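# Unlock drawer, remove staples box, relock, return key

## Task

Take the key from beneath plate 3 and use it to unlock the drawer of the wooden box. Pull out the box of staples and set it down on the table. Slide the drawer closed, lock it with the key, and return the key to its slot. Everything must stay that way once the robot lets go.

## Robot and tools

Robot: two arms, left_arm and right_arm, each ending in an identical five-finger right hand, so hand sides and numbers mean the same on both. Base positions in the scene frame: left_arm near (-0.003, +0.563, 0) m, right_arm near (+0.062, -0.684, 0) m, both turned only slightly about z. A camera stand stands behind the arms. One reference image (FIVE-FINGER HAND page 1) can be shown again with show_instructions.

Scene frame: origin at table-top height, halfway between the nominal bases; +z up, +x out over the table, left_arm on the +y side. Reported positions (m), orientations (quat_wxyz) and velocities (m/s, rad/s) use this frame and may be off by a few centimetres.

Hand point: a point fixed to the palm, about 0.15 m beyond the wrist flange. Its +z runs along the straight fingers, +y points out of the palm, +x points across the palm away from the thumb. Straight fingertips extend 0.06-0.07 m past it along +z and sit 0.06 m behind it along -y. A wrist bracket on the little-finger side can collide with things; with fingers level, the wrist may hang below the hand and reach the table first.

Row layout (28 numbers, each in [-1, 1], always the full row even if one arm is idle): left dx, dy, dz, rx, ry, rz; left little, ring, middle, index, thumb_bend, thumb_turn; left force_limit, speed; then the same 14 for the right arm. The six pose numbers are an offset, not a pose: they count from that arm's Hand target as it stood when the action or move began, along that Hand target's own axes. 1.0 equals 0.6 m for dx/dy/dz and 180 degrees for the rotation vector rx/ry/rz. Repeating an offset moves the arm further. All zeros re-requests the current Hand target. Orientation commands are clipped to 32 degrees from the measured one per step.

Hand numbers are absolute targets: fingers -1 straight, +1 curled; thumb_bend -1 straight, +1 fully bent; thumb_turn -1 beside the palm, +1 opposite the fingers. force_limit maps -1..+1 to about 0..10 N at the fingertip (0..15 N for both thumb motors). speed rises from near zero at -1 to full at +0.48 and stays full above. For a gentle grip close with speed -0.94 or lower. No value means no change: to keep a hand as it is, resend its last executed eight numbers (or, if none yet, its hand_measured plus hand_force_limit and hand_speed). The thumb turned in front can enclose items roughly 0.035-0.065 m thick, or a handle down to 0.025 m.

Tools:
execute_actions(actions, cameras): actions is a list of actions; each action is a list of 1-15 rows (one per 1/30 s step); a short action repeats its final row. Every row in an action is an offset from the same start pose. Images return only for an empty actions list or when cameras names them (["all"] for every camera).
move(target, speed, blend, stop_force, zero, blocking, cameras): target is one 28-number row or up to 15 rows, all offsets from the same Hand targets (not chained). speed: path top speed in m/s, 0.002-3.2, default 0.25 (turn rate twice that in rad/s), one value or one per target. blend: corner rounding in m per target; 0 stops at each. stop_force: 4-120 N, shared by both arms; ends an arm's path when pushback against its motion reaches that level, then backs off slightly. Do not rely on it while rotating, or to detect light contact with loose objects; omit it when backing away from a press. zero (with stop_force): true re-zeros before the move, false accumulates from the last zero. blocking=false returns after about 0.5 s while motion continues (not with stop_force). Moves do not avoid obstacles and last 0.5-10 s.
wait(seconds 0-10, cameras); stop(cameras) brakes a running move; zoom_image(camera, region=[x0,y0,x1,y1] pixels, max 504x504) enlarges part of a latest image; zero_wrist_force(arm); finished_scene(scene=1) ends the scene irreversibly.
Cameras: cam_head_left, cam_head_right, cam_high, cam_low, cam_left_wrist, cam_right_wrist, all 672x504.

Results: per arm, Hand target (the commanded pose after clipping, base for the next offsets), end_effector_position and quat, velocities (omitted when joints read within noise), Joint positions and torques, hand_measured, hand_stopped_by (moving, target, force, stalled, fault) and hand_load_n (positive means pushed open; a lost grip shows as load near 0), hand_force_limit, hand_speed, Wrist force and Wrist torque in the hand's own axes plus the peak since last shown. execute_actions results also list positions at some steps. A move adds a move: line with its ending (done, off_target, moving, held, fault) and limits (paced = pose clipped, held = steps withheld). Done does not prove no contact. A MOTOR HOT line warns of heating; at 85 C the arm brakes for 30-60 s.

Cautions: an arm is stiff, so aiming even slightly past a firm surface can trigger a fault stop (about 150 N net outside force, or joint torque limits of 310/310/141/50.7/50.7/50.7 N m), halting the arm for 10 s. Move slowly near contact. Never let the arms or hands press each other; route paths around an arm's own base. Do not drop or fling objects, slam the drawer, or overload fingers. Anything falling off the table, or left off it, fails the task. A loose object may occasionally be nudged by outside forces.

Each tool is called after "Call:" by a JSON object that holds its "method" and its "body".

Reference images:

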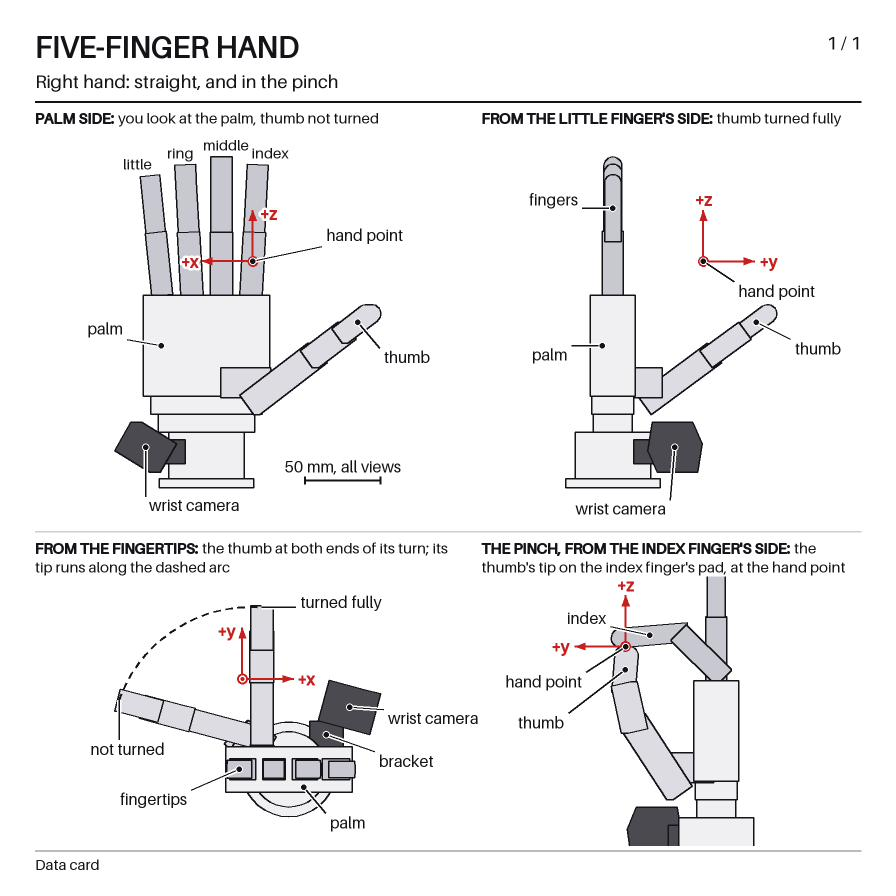

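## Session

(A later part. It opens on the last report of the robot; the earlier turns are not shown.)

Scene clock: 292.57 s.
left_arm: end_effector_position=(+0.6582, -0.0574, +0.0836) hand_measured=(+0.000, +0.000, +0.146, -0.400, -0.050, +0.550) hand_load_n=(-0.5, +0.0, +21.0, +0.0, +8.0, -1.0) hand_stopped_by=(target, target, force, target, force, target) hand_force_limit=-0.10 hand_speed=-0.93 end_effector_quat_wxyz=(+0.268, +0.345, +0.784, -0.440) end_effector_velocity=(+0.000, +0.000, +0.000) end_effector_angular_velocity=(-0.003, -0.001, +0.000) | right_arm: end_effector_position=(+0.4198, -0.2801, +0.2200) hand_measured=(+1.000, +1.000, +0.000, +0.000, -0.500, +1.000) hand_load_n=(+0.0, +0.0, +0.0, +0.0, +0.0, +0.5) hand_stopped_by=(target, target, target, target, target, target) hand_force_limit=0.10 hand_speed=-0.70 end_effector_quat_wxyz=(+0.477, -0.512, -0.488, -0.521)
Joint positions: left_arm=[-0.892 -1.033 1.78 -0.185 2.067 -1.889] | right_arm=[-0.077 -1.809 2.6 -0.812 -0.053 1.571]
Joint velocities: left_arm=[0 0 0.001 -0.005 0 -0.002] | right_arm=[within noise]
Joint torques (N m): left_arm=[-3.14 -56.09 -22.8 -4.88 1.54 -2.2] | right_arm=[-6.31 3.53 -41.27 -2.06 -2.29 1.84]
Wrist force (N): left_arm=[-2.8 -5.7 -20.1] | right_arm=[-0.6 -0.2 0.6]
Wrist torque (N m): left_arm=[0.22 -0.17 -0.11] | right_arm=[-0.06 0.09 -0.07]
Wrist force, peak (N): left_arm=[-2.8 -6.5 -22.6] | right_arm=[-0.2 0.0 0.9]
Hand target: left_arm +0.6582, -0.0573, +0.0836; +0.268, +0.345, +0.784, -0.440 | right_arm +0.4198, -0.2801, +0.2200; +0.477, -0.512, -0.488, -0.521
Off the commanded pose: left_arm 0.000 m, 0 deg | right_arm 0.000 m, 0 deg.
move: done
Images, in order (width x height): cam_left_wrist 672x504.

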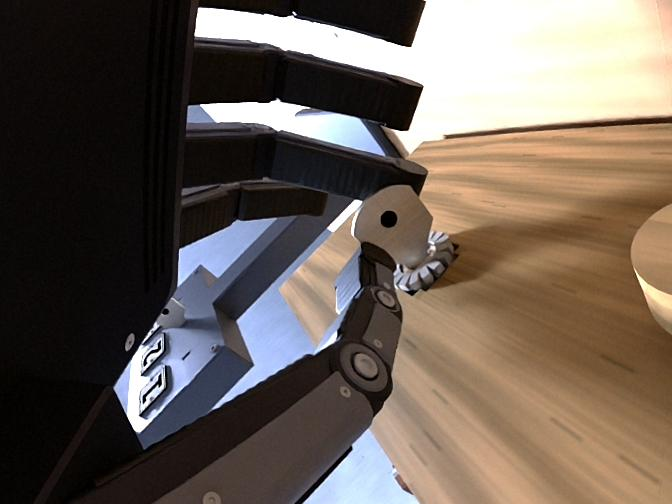

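Call:
{"method": "wait", "body": {"seconds": 0, "cameras": ["cam_right_wrist","cam_low","cam_high","cam_left_wrist"]}}

Call:
{"method": "zoom_image", "body": {"camera": "cam_low", "region": [320, 200, 520, 340]}}

Scene clock: 294.00 s.
left_arm: end_effector_position=(+0.6582, -0.0573, +0.0835) hand_measured=(+0.000, +0.000, +0.146, -0.400, -0.050, +0.550) hand_load_n=(+0.0, +0.0, +20.5, +0.0, +7.5, -0.5) hand_stopped_by=(target, target, force, target, force, target) hand_force_limit=-0.10 hand_speed=-0.93 end_effector_quat_wxyz=(+0.268, +0.345, +0.784, -0.440) | right_arm: end_effector_position=(+0.4198, -0.2801, +0.2200) hand_measured=(+1.000, +1.000, +0.000, +0.000, -0.500, +1.000) hand_load_n=(+0.0, +0.0, +0.0, +0.0, +0.0, +0.5) hand_stopped_by=(target, target, target, target, target, target) hand_force_limit=0.10 hand_speed=-0.70 end_effector_quat_wxyz=(+0.477, -0.512, -0.488, -0.521)
Joint positions: left_arm=[-0.892 -1.033 1.78 -0.185 2.067 -1.889] | right_arm=[-0.077 -1.809 2.6 -0.812 -0.053 1.571]
Joint torques (N m): left_arm=[7.55 -74.33 -21.25 -3.73 2.94 -2.97] | right_arm=[-6.41 2.45 -40.86 -2.51 -2.31 1.68]
Wrist force (N): left_arm=[-4.1 -6.2 -20.2] | right_arm=[-0.4 0.3 0.6]
Wrist torque (N m): left_arm=[0.23 -0.17 -0.10] | right_arm=[0.00 0.07 -0.06]
Wrist force, peak (N): left_arm=[-4.4 -6.3 -20.7] | right_arm=[-0.5 -0.3 0.7]
Hand target: left_arm +0.6582, -0.0573, +0.0836; +0.268, +0.345, +0.784, -0.440 | right_arm +0.4198, -0.2801, +0.2200; +0.477, -0.512, -0.488, -0.521
Off the commanded pose: left_arm 0.000 m, 0 deg | right_arm 0.000 m, 0 deg.
Images, in order (width x height): cam_high 672x504, cam_low 672x504, cam_left_wrist 672x504, cam_right_wrist 672x504.

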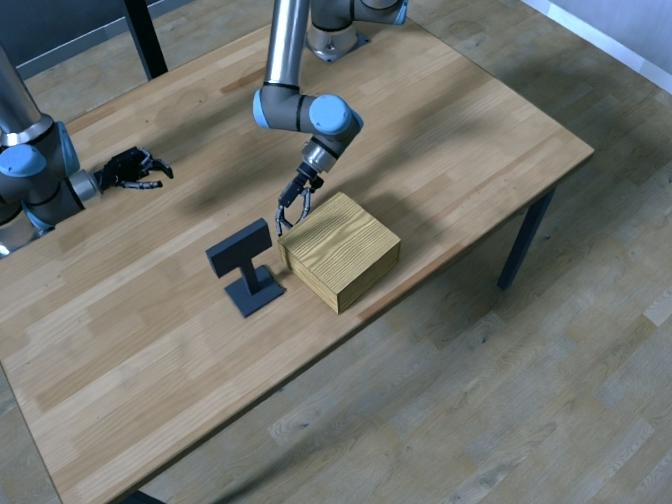

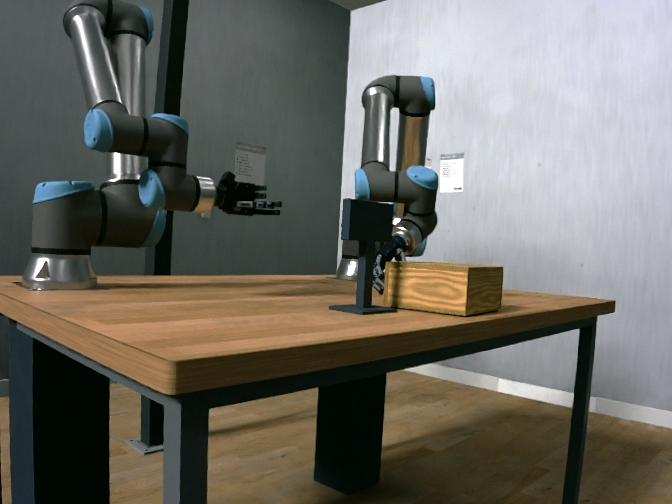

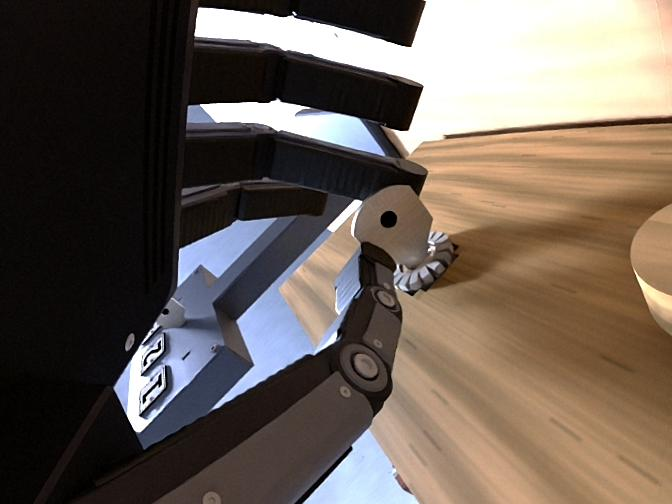

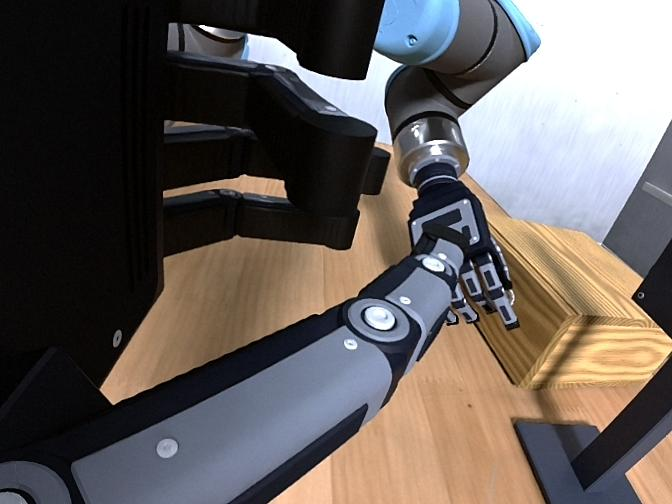

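Scaled by 2.520.

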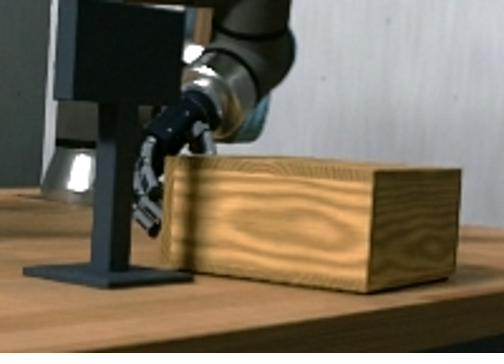

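Call:
{"method": "move", "body": {"target": [0,0,-0.0012,0,0,0,0,0,0.5,-0.4,0.12,0.55,-0.1,-0.93,0,0,0,0,0,0,1,1,0.0,0.0,-0.5,1,0.1,-0.7], "speed": 0.01}}

Scene clock: 295.90 s.
left_arm: end_effector_position=(+0.6581, -0.0567, +0.0839) hand_measured=(+0.000, +0.000, +0.144, -0.400, -0.050, +0.550) hand_load_n=(+0.0, +0.0, +24.0, +0.0, +7.5, -1.0) hand_stopped_by=(target, target, force, target, force, target) hand_force_limit=-0.10 hand_speed=-0.93 end_effector_quat_wxyz=(+0.268, +0.345, +0.784, -0.440) | right_arm: end_effector_position=(+0.4198, -0.2801, +0.2200) hand_measured=(+1.000, +1.000, +0.000, +0.000, -0.500, +1.000) hand_load_n=(+0.0, +0.0, +0.0, +0.0, +0.0, +0.0) hand_stopped_by=(target, target, target, target, target, target) hand_force_limit=0.10 hand_speed=-0.70 end_effector_quat_wxyz=(+0.477, -0.512, -0.488, -0.521)
Joint positions: left_arm=[-0.891 -1.034 1.781 -0.185 2.067 -1.889] | right_arm=[-0.077 -1.809 2.6 -0.812 -0.053 1.571]
Joint torques (N m): left_arm=[10.42 -87.53 -20.13 4.11 3.35 2.27] | right_arm=[-7.13 4.45 -41.75 -2.07 -1.88 1.92]
Wrist force (N): left_arm=[-4.3 -1.6 -6.8] | right_arm=[-0.1 0.1 0.4]
Wrist torque (N m): left_arm=[0.24 -0.23 -0.09] | right_arm=[-0.01 0.03 -0.04]
Wrist force, peak (N): left_arm=[-4.0 -6.3 -20.6] | right_arm=[-0.4 0.1 1.0]
Hand target: left_arm +0.6581, -0.0567, +0.0839; +0.268, +0.345, +0.784, -0.440 | right_arm +0.4198, -0.2801, +0.2200; +0.477, -0.512, -0.488, -0.521
Off the commanded pose: left_arm 0.000 m, 0 deg | right_arm 0.000 m, 0 deg.
move: done

Call:
{"method": "move", "body": {"target": [0.0003,0.0002,-0.0041,0.0255,-0.0364,0,0,0,0.5,-0.4,0.12,0.55,-0.1,-0.93,0,0,0,0,0,0,1,1,0.0,0.0,-0.5,1,0.1,-0.7], "speed": 0.04, "cameras": ["cam_left_wrist"]}}

Call:
{"method": "zoom_image", "body": {"camera": "cam_left_wrist", "region": [370, 200, 480, 310]}}

Scene clock: 298.93 s.
left_arm: end_effector_position=(+0.6577, -0.0543, +0.0848) hand_measured=(+0.000, +0.000, +0.146, -0.400, -0.050, +0.550) hand_load_n=(+0.0, +0.0, +10.0, +0.0, +5.5, +1.0) hand_stopped_by=(target, target, force, target, force, target) hand_force_limit=-0.10 hand_speed=-0.93 end_effector_quat_wxyz=(+0.298, +0.330, +0.750, -0.491) end_effector_velocity=(-0.001, +0.000, -0.001) end_effector_angular_velocity=(+0.004, +0.001, -0.002) | right_arm: end_effector_position=(+0.4198, -0.2801, +0.2200) hand_measured=(+1.000, +1.000, +0.000, +0.000, -0.500, +1.000) hand_load_n=(+0.0, +0.0, +0.0, +0.0, +0.0, +0.0) hand_stopped_by=(target, target, target, target, target, target) hand_force_limit=0.10 hand_speed=-0.70 end_effector_quat_wxyz=(+0.477, -0.512, -0.488, -0.521)
Joint positions: left_arm=[-0.876 -1.04 1.851 -0.401 2.117 -1.959] | right_arm=[-0.077 -1.809 2.6 -0.812 -0.053 1.571]
Joint velocities: left_arm=[-0.001 0.002 -0.001 0.005 0 0.002] | right_arm=[within noise]
Joint torques (N m): left_arm=[0.81 -94.63 -37.72 2.41 -0.64 2.26] | right_arm=[-7.24 3.58 -41.29 -1.92 -2.08 1.52]
Wrist force (N): left_arm=[2.4 2.4 1.1] | right_arm=[-0.1 0.2 0.6]
Wrist torque (N m): left_arm=[0.16 -0.08 0.07] | right_arm=[0.00 0.02 -0.03]
Wrist force, peak (N): left_arm=[-4.6 -1.5 -6.8] | right_arm=[-0.8 0.0 0.4]
Hand target: left_arm +0.6578, -0.0544, +0.0849; +0.298, +0.330, +0.750, -0.490 | right_arm +0.4198, -0.2801, +0.2200; +0.477, -0.512, -0.488, -0.521
Off the commanded pose: left_arm 0.000 m, 0 deg | right_arm 0.000 m, 0 deg.
move: done
Images, in order (width x height): cam_left_wrist 672x504.

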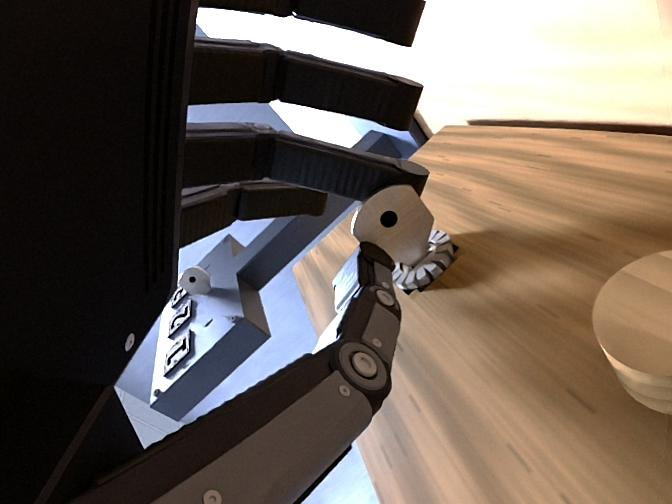

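Scaled by 4.582 from the camera's 672x504 image, which has a finer 960x720 frame.

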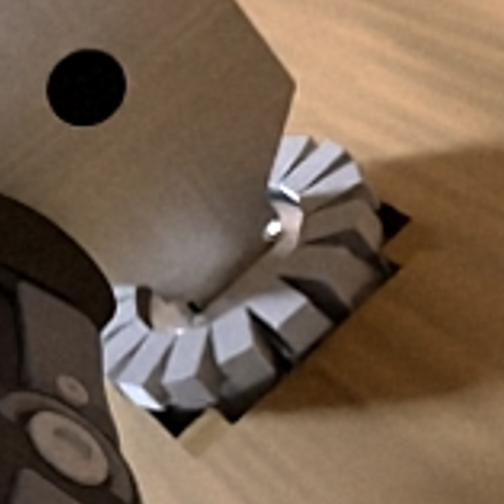

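Call:
{"method": "zoom_image", "body": {"camera": "cam_left_wrist", "region": [130, 210, 290, 420]}}

Scaled by 2.400 from the camera's 672x504 image, which has a finer 960x720 frame.

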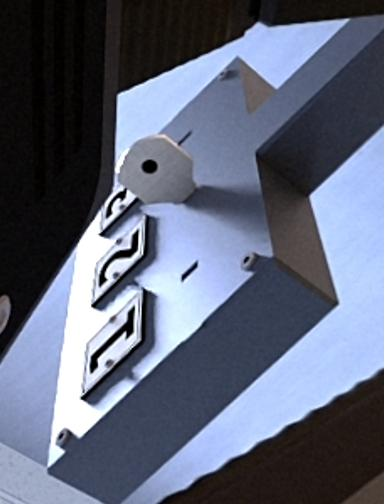

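Call:
{"method": "wait", "body": {"seconds": 0, "cameras": ["cam_head_left","cam_head_right","cam_right_wrist"]}}

Call:
{"method": "zoom_image", "body": {"camera": "cam_head_left", "region": [340, 220, 440, 310]}}

Call:
{"method": "zoom_image", "body": {"camera": "cam_head_right", "region": [340, 220, 440, 310]}}

Scene clock: 300.67 s.
left_arm: end_effector_position=(+0.6578, -0.0544, +0.0849) hand_measured=(+0.000, +0.000, +0.146, -0.400, -0.050, +0.550) hand_load_n=(+0.0, +0.0, +10.0, +0.0, +5.0, +1.0) hand_stopped_by=(target, target, force, target, force, target) hand_force_limit=-0.10 hand_speed=-0.93 end_effector_quat_wxyz=(+0.298, +0.330, +0.750, -0.490) | right_arm: end_effector_position=(+0.4198, -0.2801, +0.2200) hand_measured=(+1.000, +1.000, +0.000, +0.000, -0.500, +1.000) hand_load_n=(+0.0, +0.0, +0.0, +0.0, +0.0, +0.5) hand_stopped_by=(target, target, target, target, target, target) hand_force_limit=0.10 hand_speed=-0.70 end_effector_quat_wxyz=(+0.477, -0.512, -0.488, -0.521)
Joint positions: left_arm=[-0.876 -1.04 1.851 -0.4 2.117 -1.958] | right_arm=[-0.077 -1.809 2.6 -0.812 -0.053 1.571]
Joint torques (N m): left_arm=[-6.46 -92.19 -38.97 2.51 -1.53 2.48] | right_arm=[-6.15 2.92 -41.37 -2.01 -1.92 1.61]
Wrist force (N): left_arm=[2.1 2.0 1.0] | right_arm=[-0.5 0.2 0.3]
Wrist torque (N m): left_arm=[0.19 0.00 0.00] | right_arm=[0.01 0.09 -0.06]
Wrist force, peak (N): left_arm=[2.7 2.4 0.9] | right_arm=[-0.8 0.0 0.2]
Hand target: left_arm +0.6578, -0.0544, +0.0849; +0.298, +0.330, +0.750, -0.490 | right_arm +0.4198, -0.2801, +0.2200; +0.477, -0.512, -0.488, -0.521
Off the commanded pose: left_arm 0.000 m, 0 deg | right_arm 0.000 m, 0 deg.
Images, in order (width x height): cam_head_left 672x504, cam_head_right 672x504, cam_right_wrist 672x504.

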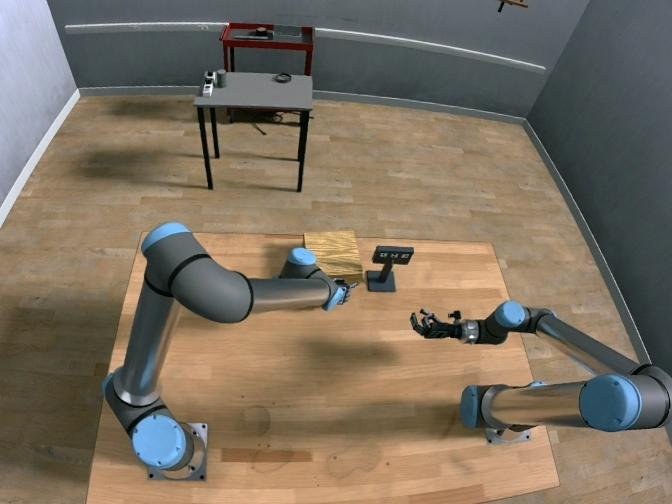

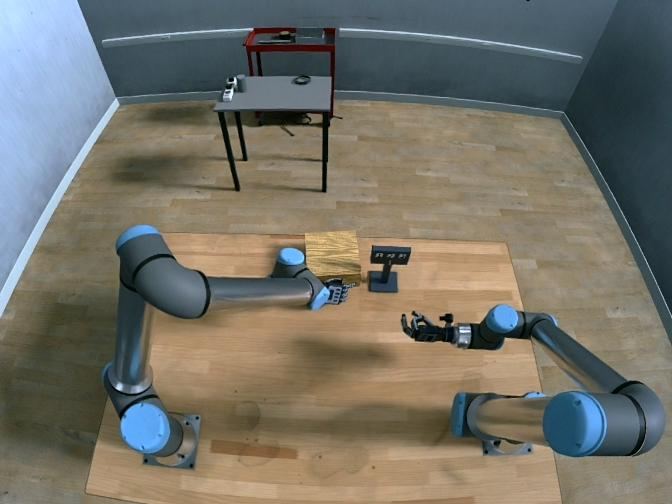

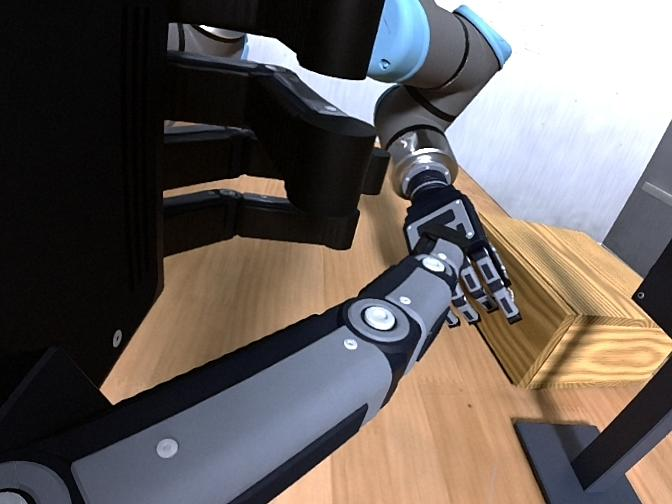

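Scaled by 5.040.

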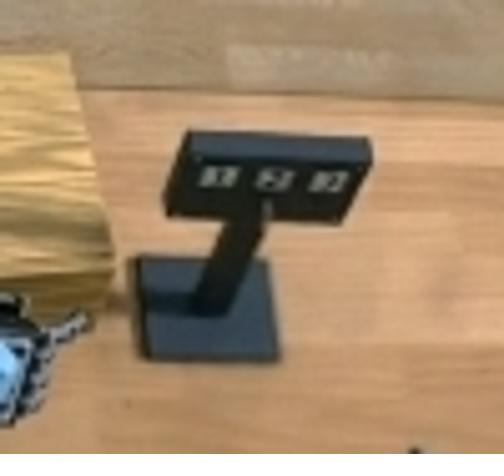

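Scaled by 5.040.

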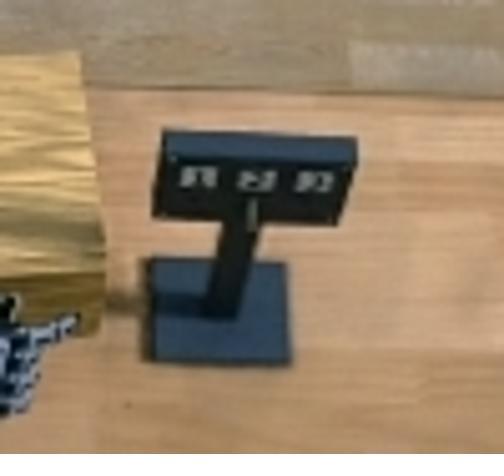

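Call:
{"method": "move", "body": {"target": [0,0,0,0,0,0,0,0,0.5,-0.4,0.12,0.55,-0.1,-0.93,0.4,0.05,0,-0.5,0,0,1,1,1,1,-1,-1,0.1,0.0], "speed": 0.4, "cameras": ["cam_high","cam_right_wrist"]}}

Scene clock: 308.23 s.
left_arm: end_effector_position=(+0.6578, -0.0544, +0.0849) hand_measured=(+0.000, +0.000, +0.146, -0.400, -0.050, +0.550) hand_load_n=(+0.0, +0.0, +10.0, +0.0, +5.0, +0.0) hand_stopped_by=(target, target, force, target, force, target) hand_force_limit=-0.10 hand_speed=-0.93 end_effector_quat_wxyz=(+0.298, +0.330, +0.750, -0.490) | right_arm: end_effector_position=(+0.4450, -0.2814, +0.4605) hand_measured=(+1.000, +1.000, +1.000, +1.000, -1.000, -1.000) hand_load_n=(+0.0, +0.0, +0.0, +0.0, +0.0, +0.5) hand_stopped_by=(target, target, target, target, target, target) hand_force_limit=0.10 hand_speed=0.00 end_effector_quat_wxyz=(+0.024, +0.700, -0.023, +0.714)
Joint positions: left_arm=[-0.876 -1.04 1.851 -0.4 2.117 -1.958] | right_arm=[1.011 -1.706 2.03 -0.363 2.606 1.536]
Joint torques (N m): left_arm=[-7.45 -85.74 -34.72 2.67 -1.45 2.71] | right_arm=[-7.47 -39.33 -33.92 -3.48 2.25 2.47]
Wrist force (N): left_arm=[1.8 2.5 1.2] | right_arm=[-0.5 -0.1 0.0]
Wrist torque (N m): left_arm=[0.18 -0.02 0.02] | right_arm=[-0.02 0.09 -0.16]
Wrist force, peak (N): left_arm=[2.8 2.7 0.8] | right_arm=[-1.4 1.0 -0.3]
Hand target: left_arm +0.6578, -0.0544, +0.0849; +0.298, +0.330, +0.750, -0.490 | right_arm +0.4450, -0.2815, +0.4605; +0.025, +0.700, -0.023, +0.714
Off the commanded pose: left_arm 0.000 m, 0 deg | right_arm 0.000 m, 0 deg.
move: done
Images, in order (width x height): cam_high 672x504, cam_right_wrist 672x504.

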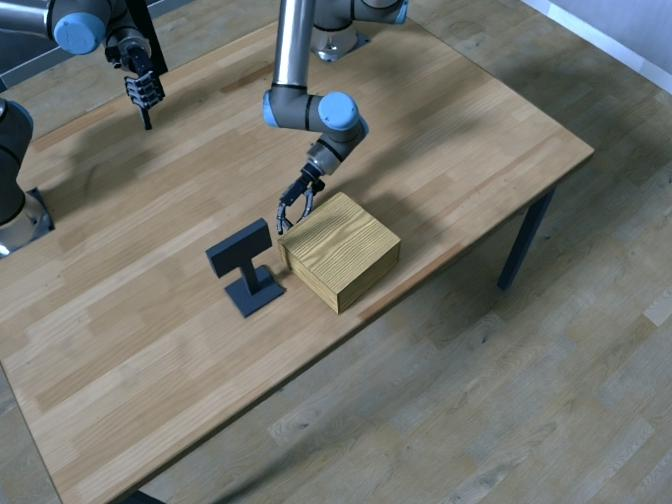

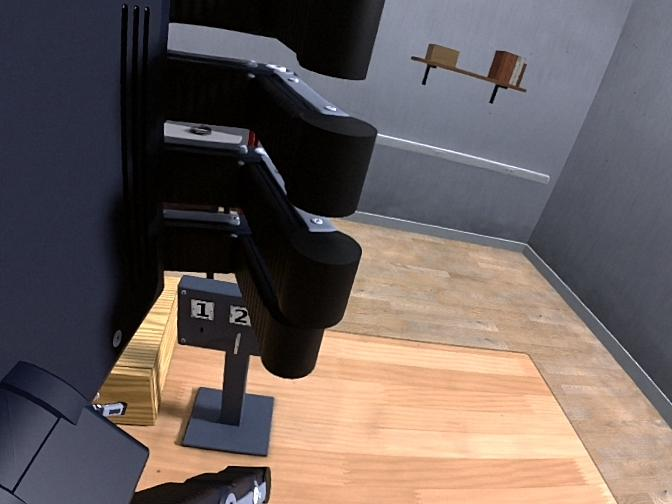

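Call:
{"method": "move", "body": {"target": [0,0,0,0,0,0,0,0,0.5,-0.4,0.12,0.55,-0.1,-0.93,-0.2783,-0.4092,0.5603,0,-0.5,0,1,1,1,1,-1,-1,0.1,0.0], "speed": 0.35, "cameras": ["cam_high","cam_right_wrist","cam_low"]}}

Scene clock: 312.73 s.
left_arm: end_effector_position=(+0.6578, -0.0544, +0.0849) hand_measured=(+0.000, +0.000, +0.146, -0.400, -0.050, +0.550) hand_load_n=(+0.0, +0.0, +10.0, +0.0, +5.0, +0.5) hand_stopped_by=(target, target, force, target, force, target) hand_force_limit=-0.10 hand_speed=-0.93 end_effector_quat_wxyz=(+0.298, +0.330, +0.750, -0.490) | right_arm: end_effector_position=(+0.7984, -0.0613, +0.2991) hand_measured=(+1.000, +1.000, +1.000, +1.000, -1.000, -1.000) hand_load_n=(+0.0, +0.0, +0.0, +0.0, -0.5, +0.0) hand_stopped_by=(target, target, target, target, target, target) hand_force_limit=0.10 hand_speed=0.00 end_effector_quat_wxyz=(-0.017, +0.999, -0.031, +0.029) end_effector_velocity=(+0.000, +0.000, +0.002) end_effector_angular_velocity=(+0.001, -0.002, +0.001)
Joint positions: left_arm=[-0.876 -1.04 1.851 -0.4 2.117 -1.958] | right_arm=[0.598 -0.359 0.035 1.828 1.575 2.188]
Joint velocities: left_arm=[within noise] | right_arm=[0 0.001 -0.005 0.003 0 -0.001]
Joint torques (N m): left_arm=[-7.47 -79.39 -27.3 2.57 -1.4 2.2] | right_arm=[8.31 -113.81 -48.77 5.59 1.82 1.15]
Wrist force (N): left_arm=[2.0 2.7 1.0] | right_arm=[-1.3 -0.2 -1.1]
Wrist torque (N m): left_arm=[0.22 -0.03 0.03] | right_arm=[0.27 0.20 -0.39]
Wrist force, peak (N): left_arm=[2.4 2.7 1.5] | right_arm=[-1.8 -0.1 -1.5]
Hand target: left_arm +0.6578, -0.0544, +0.0849; +0.298, +0.330, +0.750, -0.490 | right_arm +0.8002, -0.0596, +0.3000; +0.001, +0.999, -0.034, +0.010
Off the commanded pose: left_arm 0.000 m, 0 deg | right_arm 0.003 m, 3 deg.
elbow stopped short (right arm): the move would have taken joint 3 (elbow) straighter than the controller allows.
move: off_target (right_arm)
Images, in order (width x height): cam_high 672x504, cam_low 672x504, cam_right_wrist 672x504.

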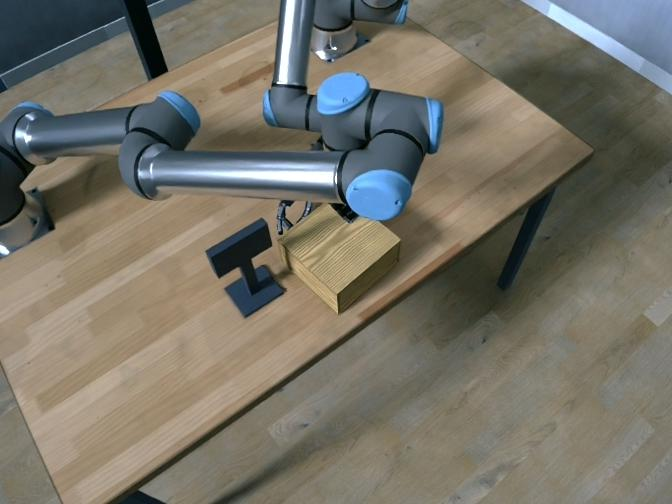

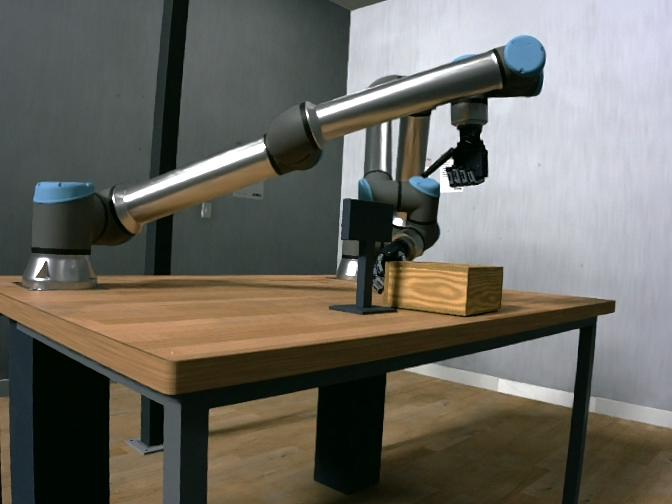

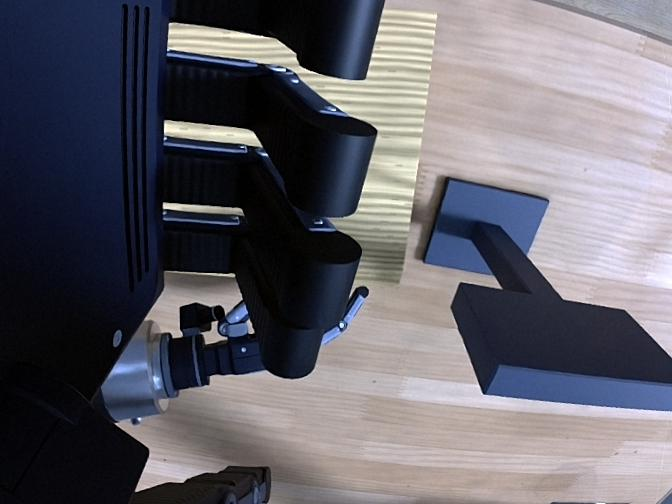

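Call:
{"method": "move", "body": {"target": [0,0,0,0,0,0,0,0,0.5,-0.4,0.12,0.55,-0.1,-0.93,0,0,0.2,0,0,0,1,1,1,1,-1,-1,0.1,0.0], "speed": 0.15}}

Call:
{"method": "move", "body": {"target": [0,0,0,0,0,0,0,0,0.5,-0.4,0.12,0.55,-0.1,-0.93,0,0,0.08,0,0,0,1,1,1,1,-1,-1,0.1,0.0], "speed": 0.02, "stop_force": 25, "cameras": ["cam_low","cam_right_wrist","cam_left_wrist"]}}

Scene clock: 314.73 s.
left_arm: end_effector_position=(+0.6578, -0.0544, +0.0849) hand_measured=(+0.000, +0.000, +0.146, -0.400, -0.050, +0.550) hand_load_n=(+0.0, +0.0, +10.0, +0.0, +5.0, +0.5) hand_stopped_by=(target, target, force, target, force, target) hand_force_limit=-0.10 hand_speed=-0.93 end_effector_quat_wxyz=(+0.298, +0.330, +0.750, -0.490) | right_arm: end_effector_position=(+0.8025, -0.0600, +0.1798) hand_measured=(+1.000, +1.000, +1.000, +1.000, -1.000, -1.000) hand_load_n=(+0.0, +0.0, +0.0, +0.5, +0.0, +0.0) hand_stopped_by=(target, target, target, target, target, target) hand_force_limit=0.10 hand_speed=0.00 end_effector_quat_wxyz=(+0.001, +0.999, -0.034, +0.010)
Joint positions: left_arm=[-0.876 -1.04 1.851 -0.4 2.117 -1.958] | right_arm=[0.598 -0.405 0.357 1.603 1.583 2.194]
Joint torques (N m): left_arm=[-6.41 -78.42 -24.68 2.87 -1.38 2.02] | right_arm=[7.78 -145.43 -50.11 5.8 0.09 0.93]
Wrist force (N): left_arm=[1.9 2.8 1.2] | right_arm=[-1.1 0.0 -0.7]
Wrist torque (N m): left_arm=[0.22 -0.01 0.02] | right_arm=[0.27 0.11 -0.55]
Wrist force, peak (N): left_arm=[2.6 2.9 1.1] | right_arm=[-1.3 -0.2 -2.7]
Hand target: left_arm +0.6578, -0.0544, +0.0849; +0.298, +0.330, +0.750, -0.490 | right_arm +0.8026, -0.0599, +0.1800; +0.001, +0.999, -0.034, +0.010
Off the commanded pose: left_arm 0.000 m, 0 deg | right_arm 0.000 m, 0 deg.
move: done

Scene clock: 318.37 s.
left_arm: end_effector_position=(+0.6578, -0.0544, +0.0849) hand_measured=(+0.000, +0.000, +0.146, -0.400, -0.050, +0.550) hand_load_n=(+0.0, +0.0, +10.0, +0.0, +5.0, +0.5) hand_stopped_by=(target, target, force, target, force, target) hand_force_limit=-0.10 hand_speed=-0.93 end_effector_quat_wxyz=(+0.298, +0.330, +0.750, -0.490) | right_arm: end_effector_position=(+0.8035, -0.0601, +0.1320) hand_measured=(+1.000, +1.000, +1.000, +1.000, -1.000, -1.000) hand_load_n=(+0.0, +0.0, +0.0, +0.0, +0.0, +0.0) hand_stopped_by=(target, target, target, target, target, target) hand_force_limit=0.10 hand_speed=0.00 end_effector_quat_wxyz=(+0.001, +0.999, -0.034, +0.010)
Joint positions: left_arm=[-0.876 -1.04 1.851 -0.4 2.117 -1.958] | right_arm=[0.598 -0.404 0.438 1.521 1.583 2.193]
Joint torques (N m): left_arm=[-7.09 -74.21 -25.13 2.61 -1.44 1.76] | right_arm=[-10.26 -138.09 -51.54 5.82 -0.72 -2.78]
Wrist force (N): left_arm=[2.3 2.6 1.1] | right_arm=[-1.3 0.1 -0.8]
Wrist torque (N m): left_arm=[0.20 -0.07 0.05] | right_arm=[0.28 0.12 -0.44]
Wrist force, peak (N): left_arm=[2.5 2.8 1.3] | right_arm=[-1.7 0.0 -1.3]
Hand target: left_arm +0.6578, -0.0544, +0.0849; +0.298, +0.330, +0.750, -0.490 | right_arm +0.8035, -0.0601, +0.1320; +0.001, +0.999, -0.034, +0.010
Off the commanded pose: left_arm 0.000 m, 0 deg | right_arm 0.000 m, 0 deg.
move: done
Images, in order (width x height): cam_low 672x504, cam_left_wrist 672x504, cam_right_wrist 672x504.

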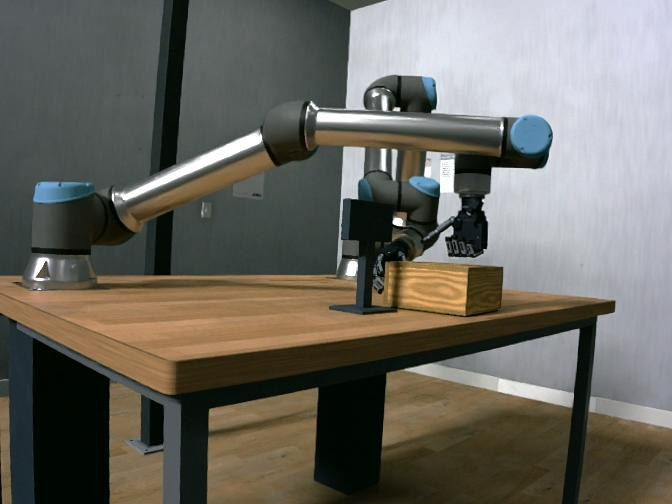

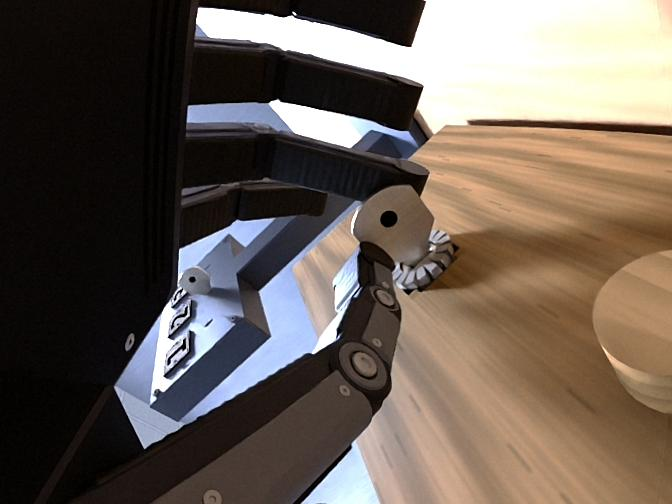

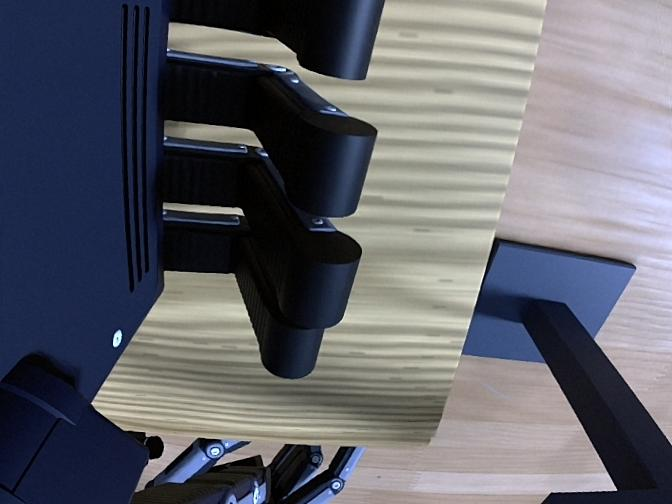

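Call:
{"method": "move", "body": {"target": [0,0,0,0,0,0,0,0,0.5,-0.4,0.12,0.55,-0.1,-0.93,0,0,0.07,0,0,0,1,1,1,1,-1,-1,0.1,0.0], "speed": 0.015, "stop_force": 25, "cameras": ["cam_low","cam_right_wrist"]}}

Scene clock: 320.93 s.
left_arm: end_effector_position=(+0.6578, -0.0544, +0.0849) hand_measured=(+0.000, +0.000, +0.146, -0.400, -0.050, +0.550) hand_load_n=(+0.0, +0.0, +10.0, +0.0, +5.0, +0.0) hand_stopped_by=(target, target, force, target, force, target) hand_force_limit=-0.10 hand_speed=-0.93 end_effector_quat_wxyz=(+0.298, +0.330, +0.750, -0.490) | right_arm: end_effector_position=(+0.8039, -0.0601, +0.1120) hand_measured=(+1.000, +1.000, +1.000, +1.000, -1.000, -1.000) hand_load_n=(+0.0, -0.5, -1.5, -5.0, +0.0, +0.0) hand_stopped_by=(target, target, target, target, target, target) hand_force_limit=0.10 hand_speed=0.00 end_effector_quat_wxyz=(+0.001, +0.999, -0.034, +0.010)
Joint positions: left_arm=[-0.876 -1.04 1.851 -0.4 2.117 -1.958] | right_arm=[0.598 -0.399 0.464 1.49 1.583 2.193]
Joint torques (N m): left_arm=[-6.44 -72.82 -25.31 2.52 -1.27 1.61] | right_arm=[-9.92 -97.88 -40.99 1.87 -1.13 -2.82]
Wrist force (N): left_arm=[1.7 2.7 0.9] | right_arm=[-2.2 -1.4 -25.7]
Wrist torque (N m): left_arm=[0.23 0.00 0.01] | right_arm=[1.00 0.30 -0.41]
Wrist force, peak (N): left_arm=[2.6 2.7 1.5] | right_arm=[-1.8 -3.5 -41.3]
Hand target: left_arm +0.6578, -0.0544, +0.0849; +0.298, +0.330, +0.750, -0.490 | right_arm +0.8039, -0.0601, +0.1119; +0.001, +0.999, -0.034, +0.010 (not the last commanded pose)
Off the commanded pose: left_arm 0.000 m, 0 deg | right_arm 0.022 m, 0 deg.
move: contact (right_arm)
Images, in order (width x height): cam_low 672x504, cam_right_wrist 672x504.

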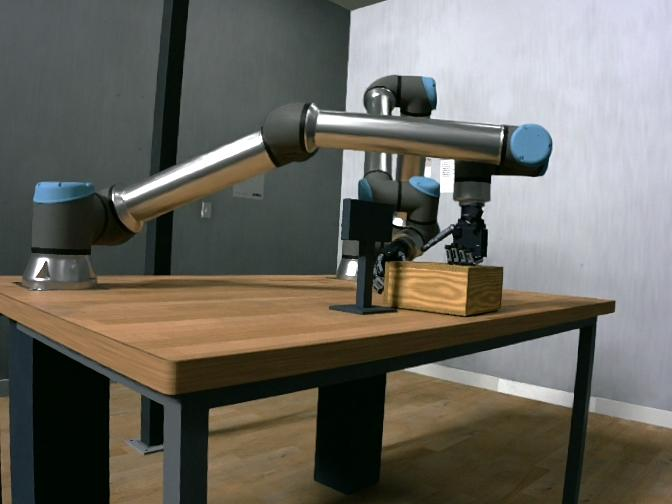

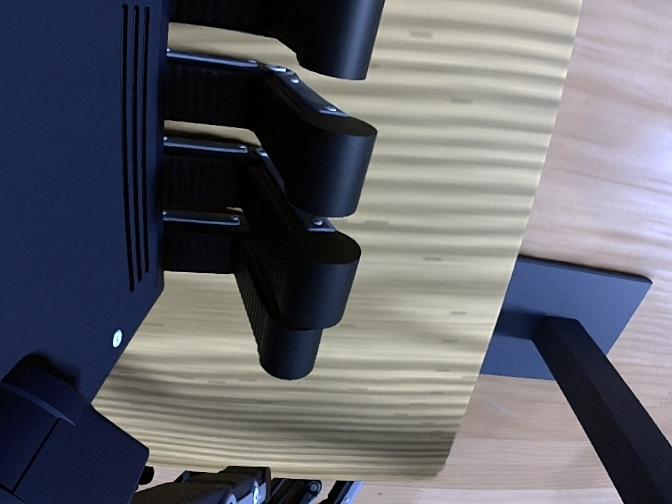

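Call:
{"method": "move", "body": {"target": [-0.0024,0.0034,0,0,0,0,0,0,0.5,-0.4,0.12,0.55,-0.1,-0.93,0,0,0,0,0,0,1,1,1,1,-1,-1,0.1,0.0], "speed": 0.004, "stop_force": 14, "cameras": ["cam_left_wrist","cam_right_wrist"]}}

Call:
{"method": "zoom_image", "body": {"camera": "cam_left_wrist", "region": [370, 200, 480, 310]}}

Scene clock: 323.93 s.
left_arm: end_effector_position=(+0.6603, -0.0541, +0.0849) hand_measured=(+0.000, +0.000, +0.146, -0.400, -0.048, +0.550) hand_load_n=(+0.0, +0.0, +11.5, +0.0, -1.0, -3.5) hand_stopped_by=(target, target, force, target, force, target) hand_force_limit=-0.10 hand_speed=-0.93 end_effector_quat_wxyz=(+0.298, +0.330, +0.750, -0.490) | right_arm: end_effector_position=(+0.8039, -0.0601, +0.1119) hand_measured=(+1.000, +1.000, +1.000, +1.000, -1.000, -1.000) hand_load_n=(+0.0, -0.5, -1.5, -4.5, +0.0, +0.0) hand_stopped_by=(target, target, target, target, target, target) hand_force_limit=0.10 hand_speed=0.00 end_effector_quat_wxyz=(+0.001, +0.999, -0.034, +0.010)
Joint positions: left_arm=[-0.873 -1.037 1.847 -0.398 2.12 -1.957] | right_arm=[0.598 -0.399 0.464 1.49 1.583 2.193]
Joint torques (N m): left_arm=[10.72 -70.39 -33.74 -0.8 -2.52 1.73] | right_arm=[-4.92 -91.89 -41.02 1.63 -1.05 -1.36]
Wrist force (N): left_arm=[5.7 -5.0 -0.3] | right_arm=[-2.4 -1.4 -25.4]
Wrist torque (N m): left_arm=[0.21 -0.02 -0.17] | right_arm=[0.98 0.33 -0.41]
Wrist force, peak (N): left_arm=[6.3 -5.1 -0.2] | right_arm=[-3.0 -1.2 -25.9]
Hand target: left_arm +0.6602, -0.0541, +0.0849; +0.298, +0.330, +0.750, -0.490 | right_arm +0.8039, -0.0601, +0.1119; +0.001, +0.999, -0.034, +0.010
Off the commanded pose: left_arm 0.000 m, 0 deg | right_arm 0.000 m, 0 deg.
move: done
Images, in order (width x height): cam_left_wrist 672x504, cam_right_wrist 672x504.

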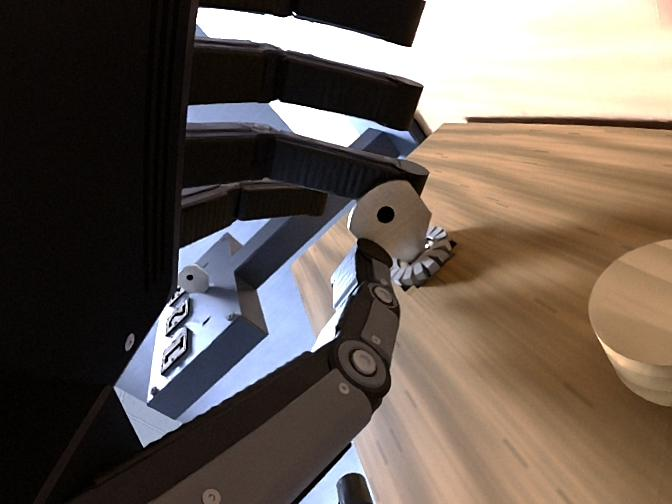

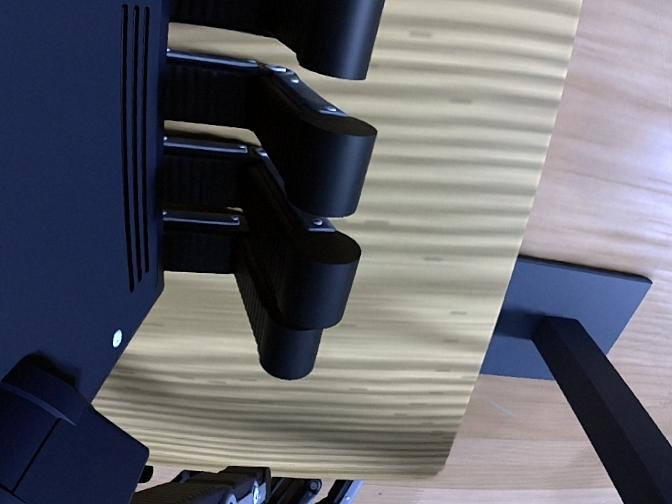

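Scaled by 4.582 from the camera's 672x504 image, which has a finer 960x720 frame.

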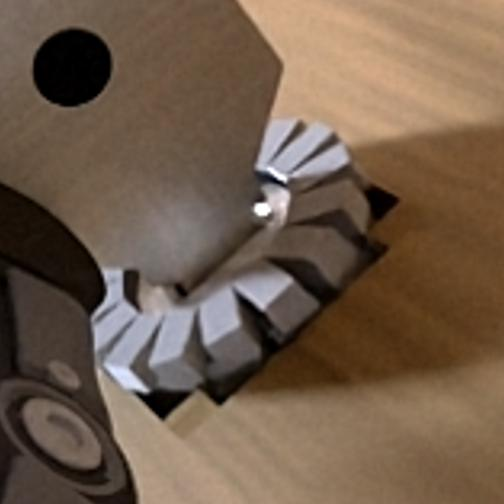

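Call:
{"method": "wait", "body": {"seconds": 0, "cameras": ["all"]}}

Scene clock: 325.43 s.
left_arm: end_effector_position=(+0.6603, -0.0541, +0.0849) hand_measured=(+0.000, +0.000, +0.146, -0.400, -0.048, +0.550) hand_load_n=(+0.0, +0.0, +11.5, +0.0, -1.0, -3.5) hand_stopped_by=(target, target, force, target, force, target) hand_force_limit=-0.10 hand_speed=-0.93 end_effector_quat_wxyz=(+0.298, +0.330, +0.750, -0.490) | right_arm: end_effector_position=(+0.8039, -0.0601, +0.1119) hand_measured=(+1.000, +1.000, +1.000, +1.000, -1.000, -1.000) hand_load_n=(-0.5, -0.5, -1.5, -4.5, +0.0, +0.0) hand_stopped_by=(target, target, target, target, target, target) hand_force_limit=0.10 hand_speed=0.00 end_effector_quat_wxyz=(+0.001, +0.999, -0.034, +0.010)
Joint positions: left_arm=[-0.873 -1.037 1.847 -0.398 2.12 -1.957] | right_arm=[0.598 -0.399 0.464 1.49 1.583 2.193]
Joint torques (N m): left_arm=[1.19 -86.19 -26.54 -4.23 -2.91 -1.46] | right_arm=[-4.26 -92.5 -40.32 1.9 -1.1 -0.83]
Wrist force (N): left_arm=[6.4 -4.6 -0.4] | right_arm=[-2.6 -1.2 -25.2]
Wrist torque (N m): left_arm=[0.27 -0.11 -0.11] | right_arm=[1.01 0.37 -0.43]
Wrist force, peak (N): left_arm=[6.3 -5.2 -0.5] | right_arm=[-2.8 -1.2 -25.7]
Hand target: left_arm +0.6602, -0.0541, +0.0849; +0.298, +0.330, +0.750, -0.490 | right_arm +0.8039, -0.0601, +0.1119; +0.001, +0.999, -0.034, +0.010
Off the commanded pose: left_arm 0.000 m, 0 deg | right_arm 0.000 m, 0 deg.

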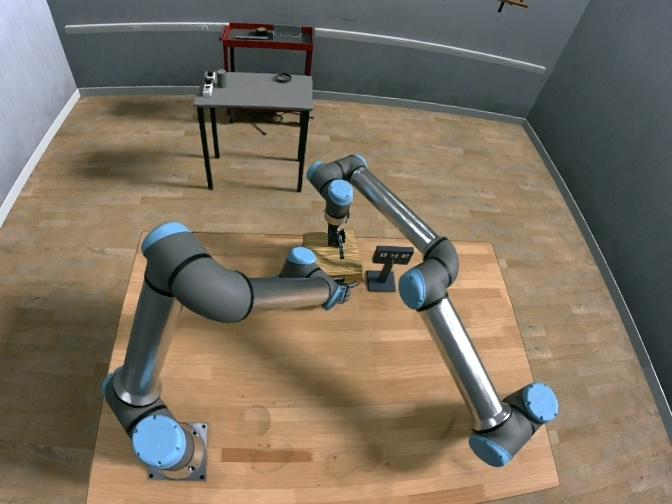

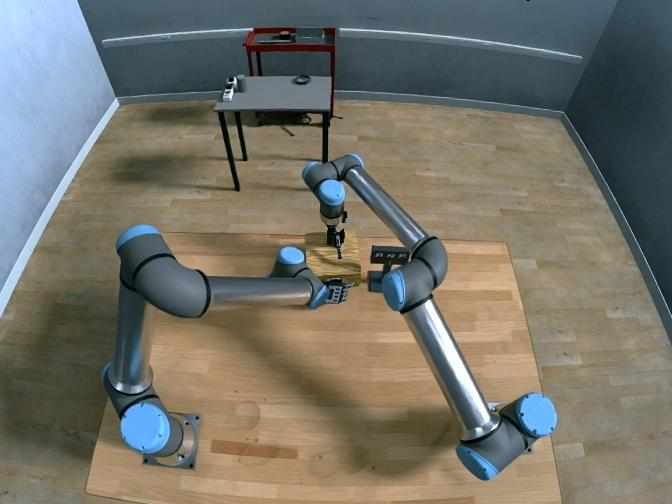

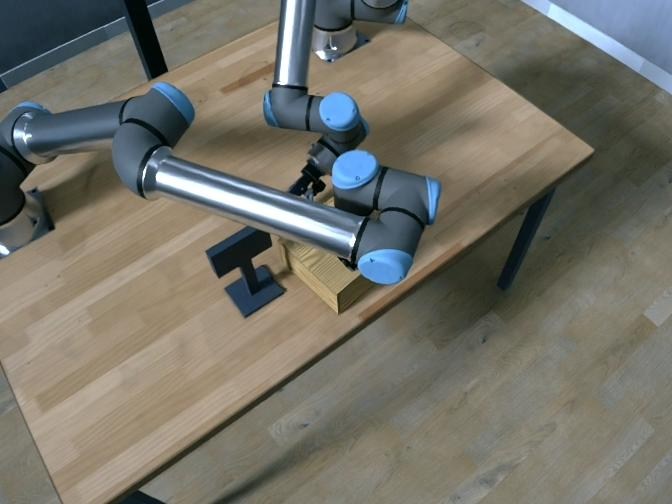

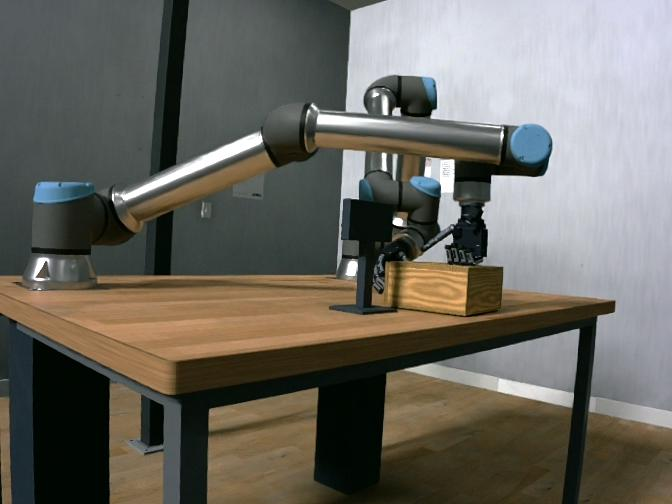

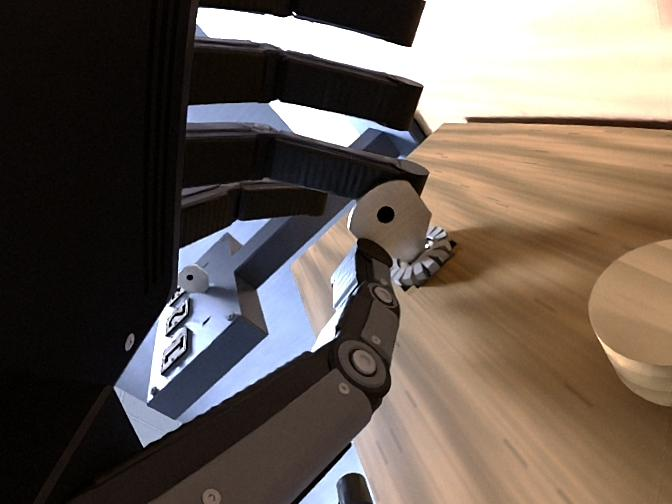

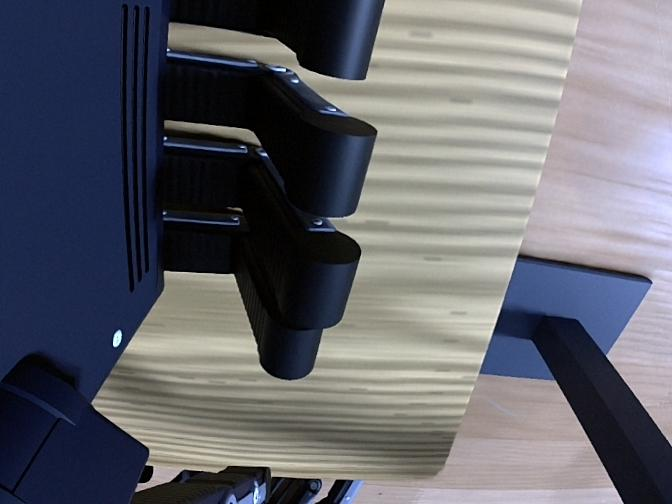

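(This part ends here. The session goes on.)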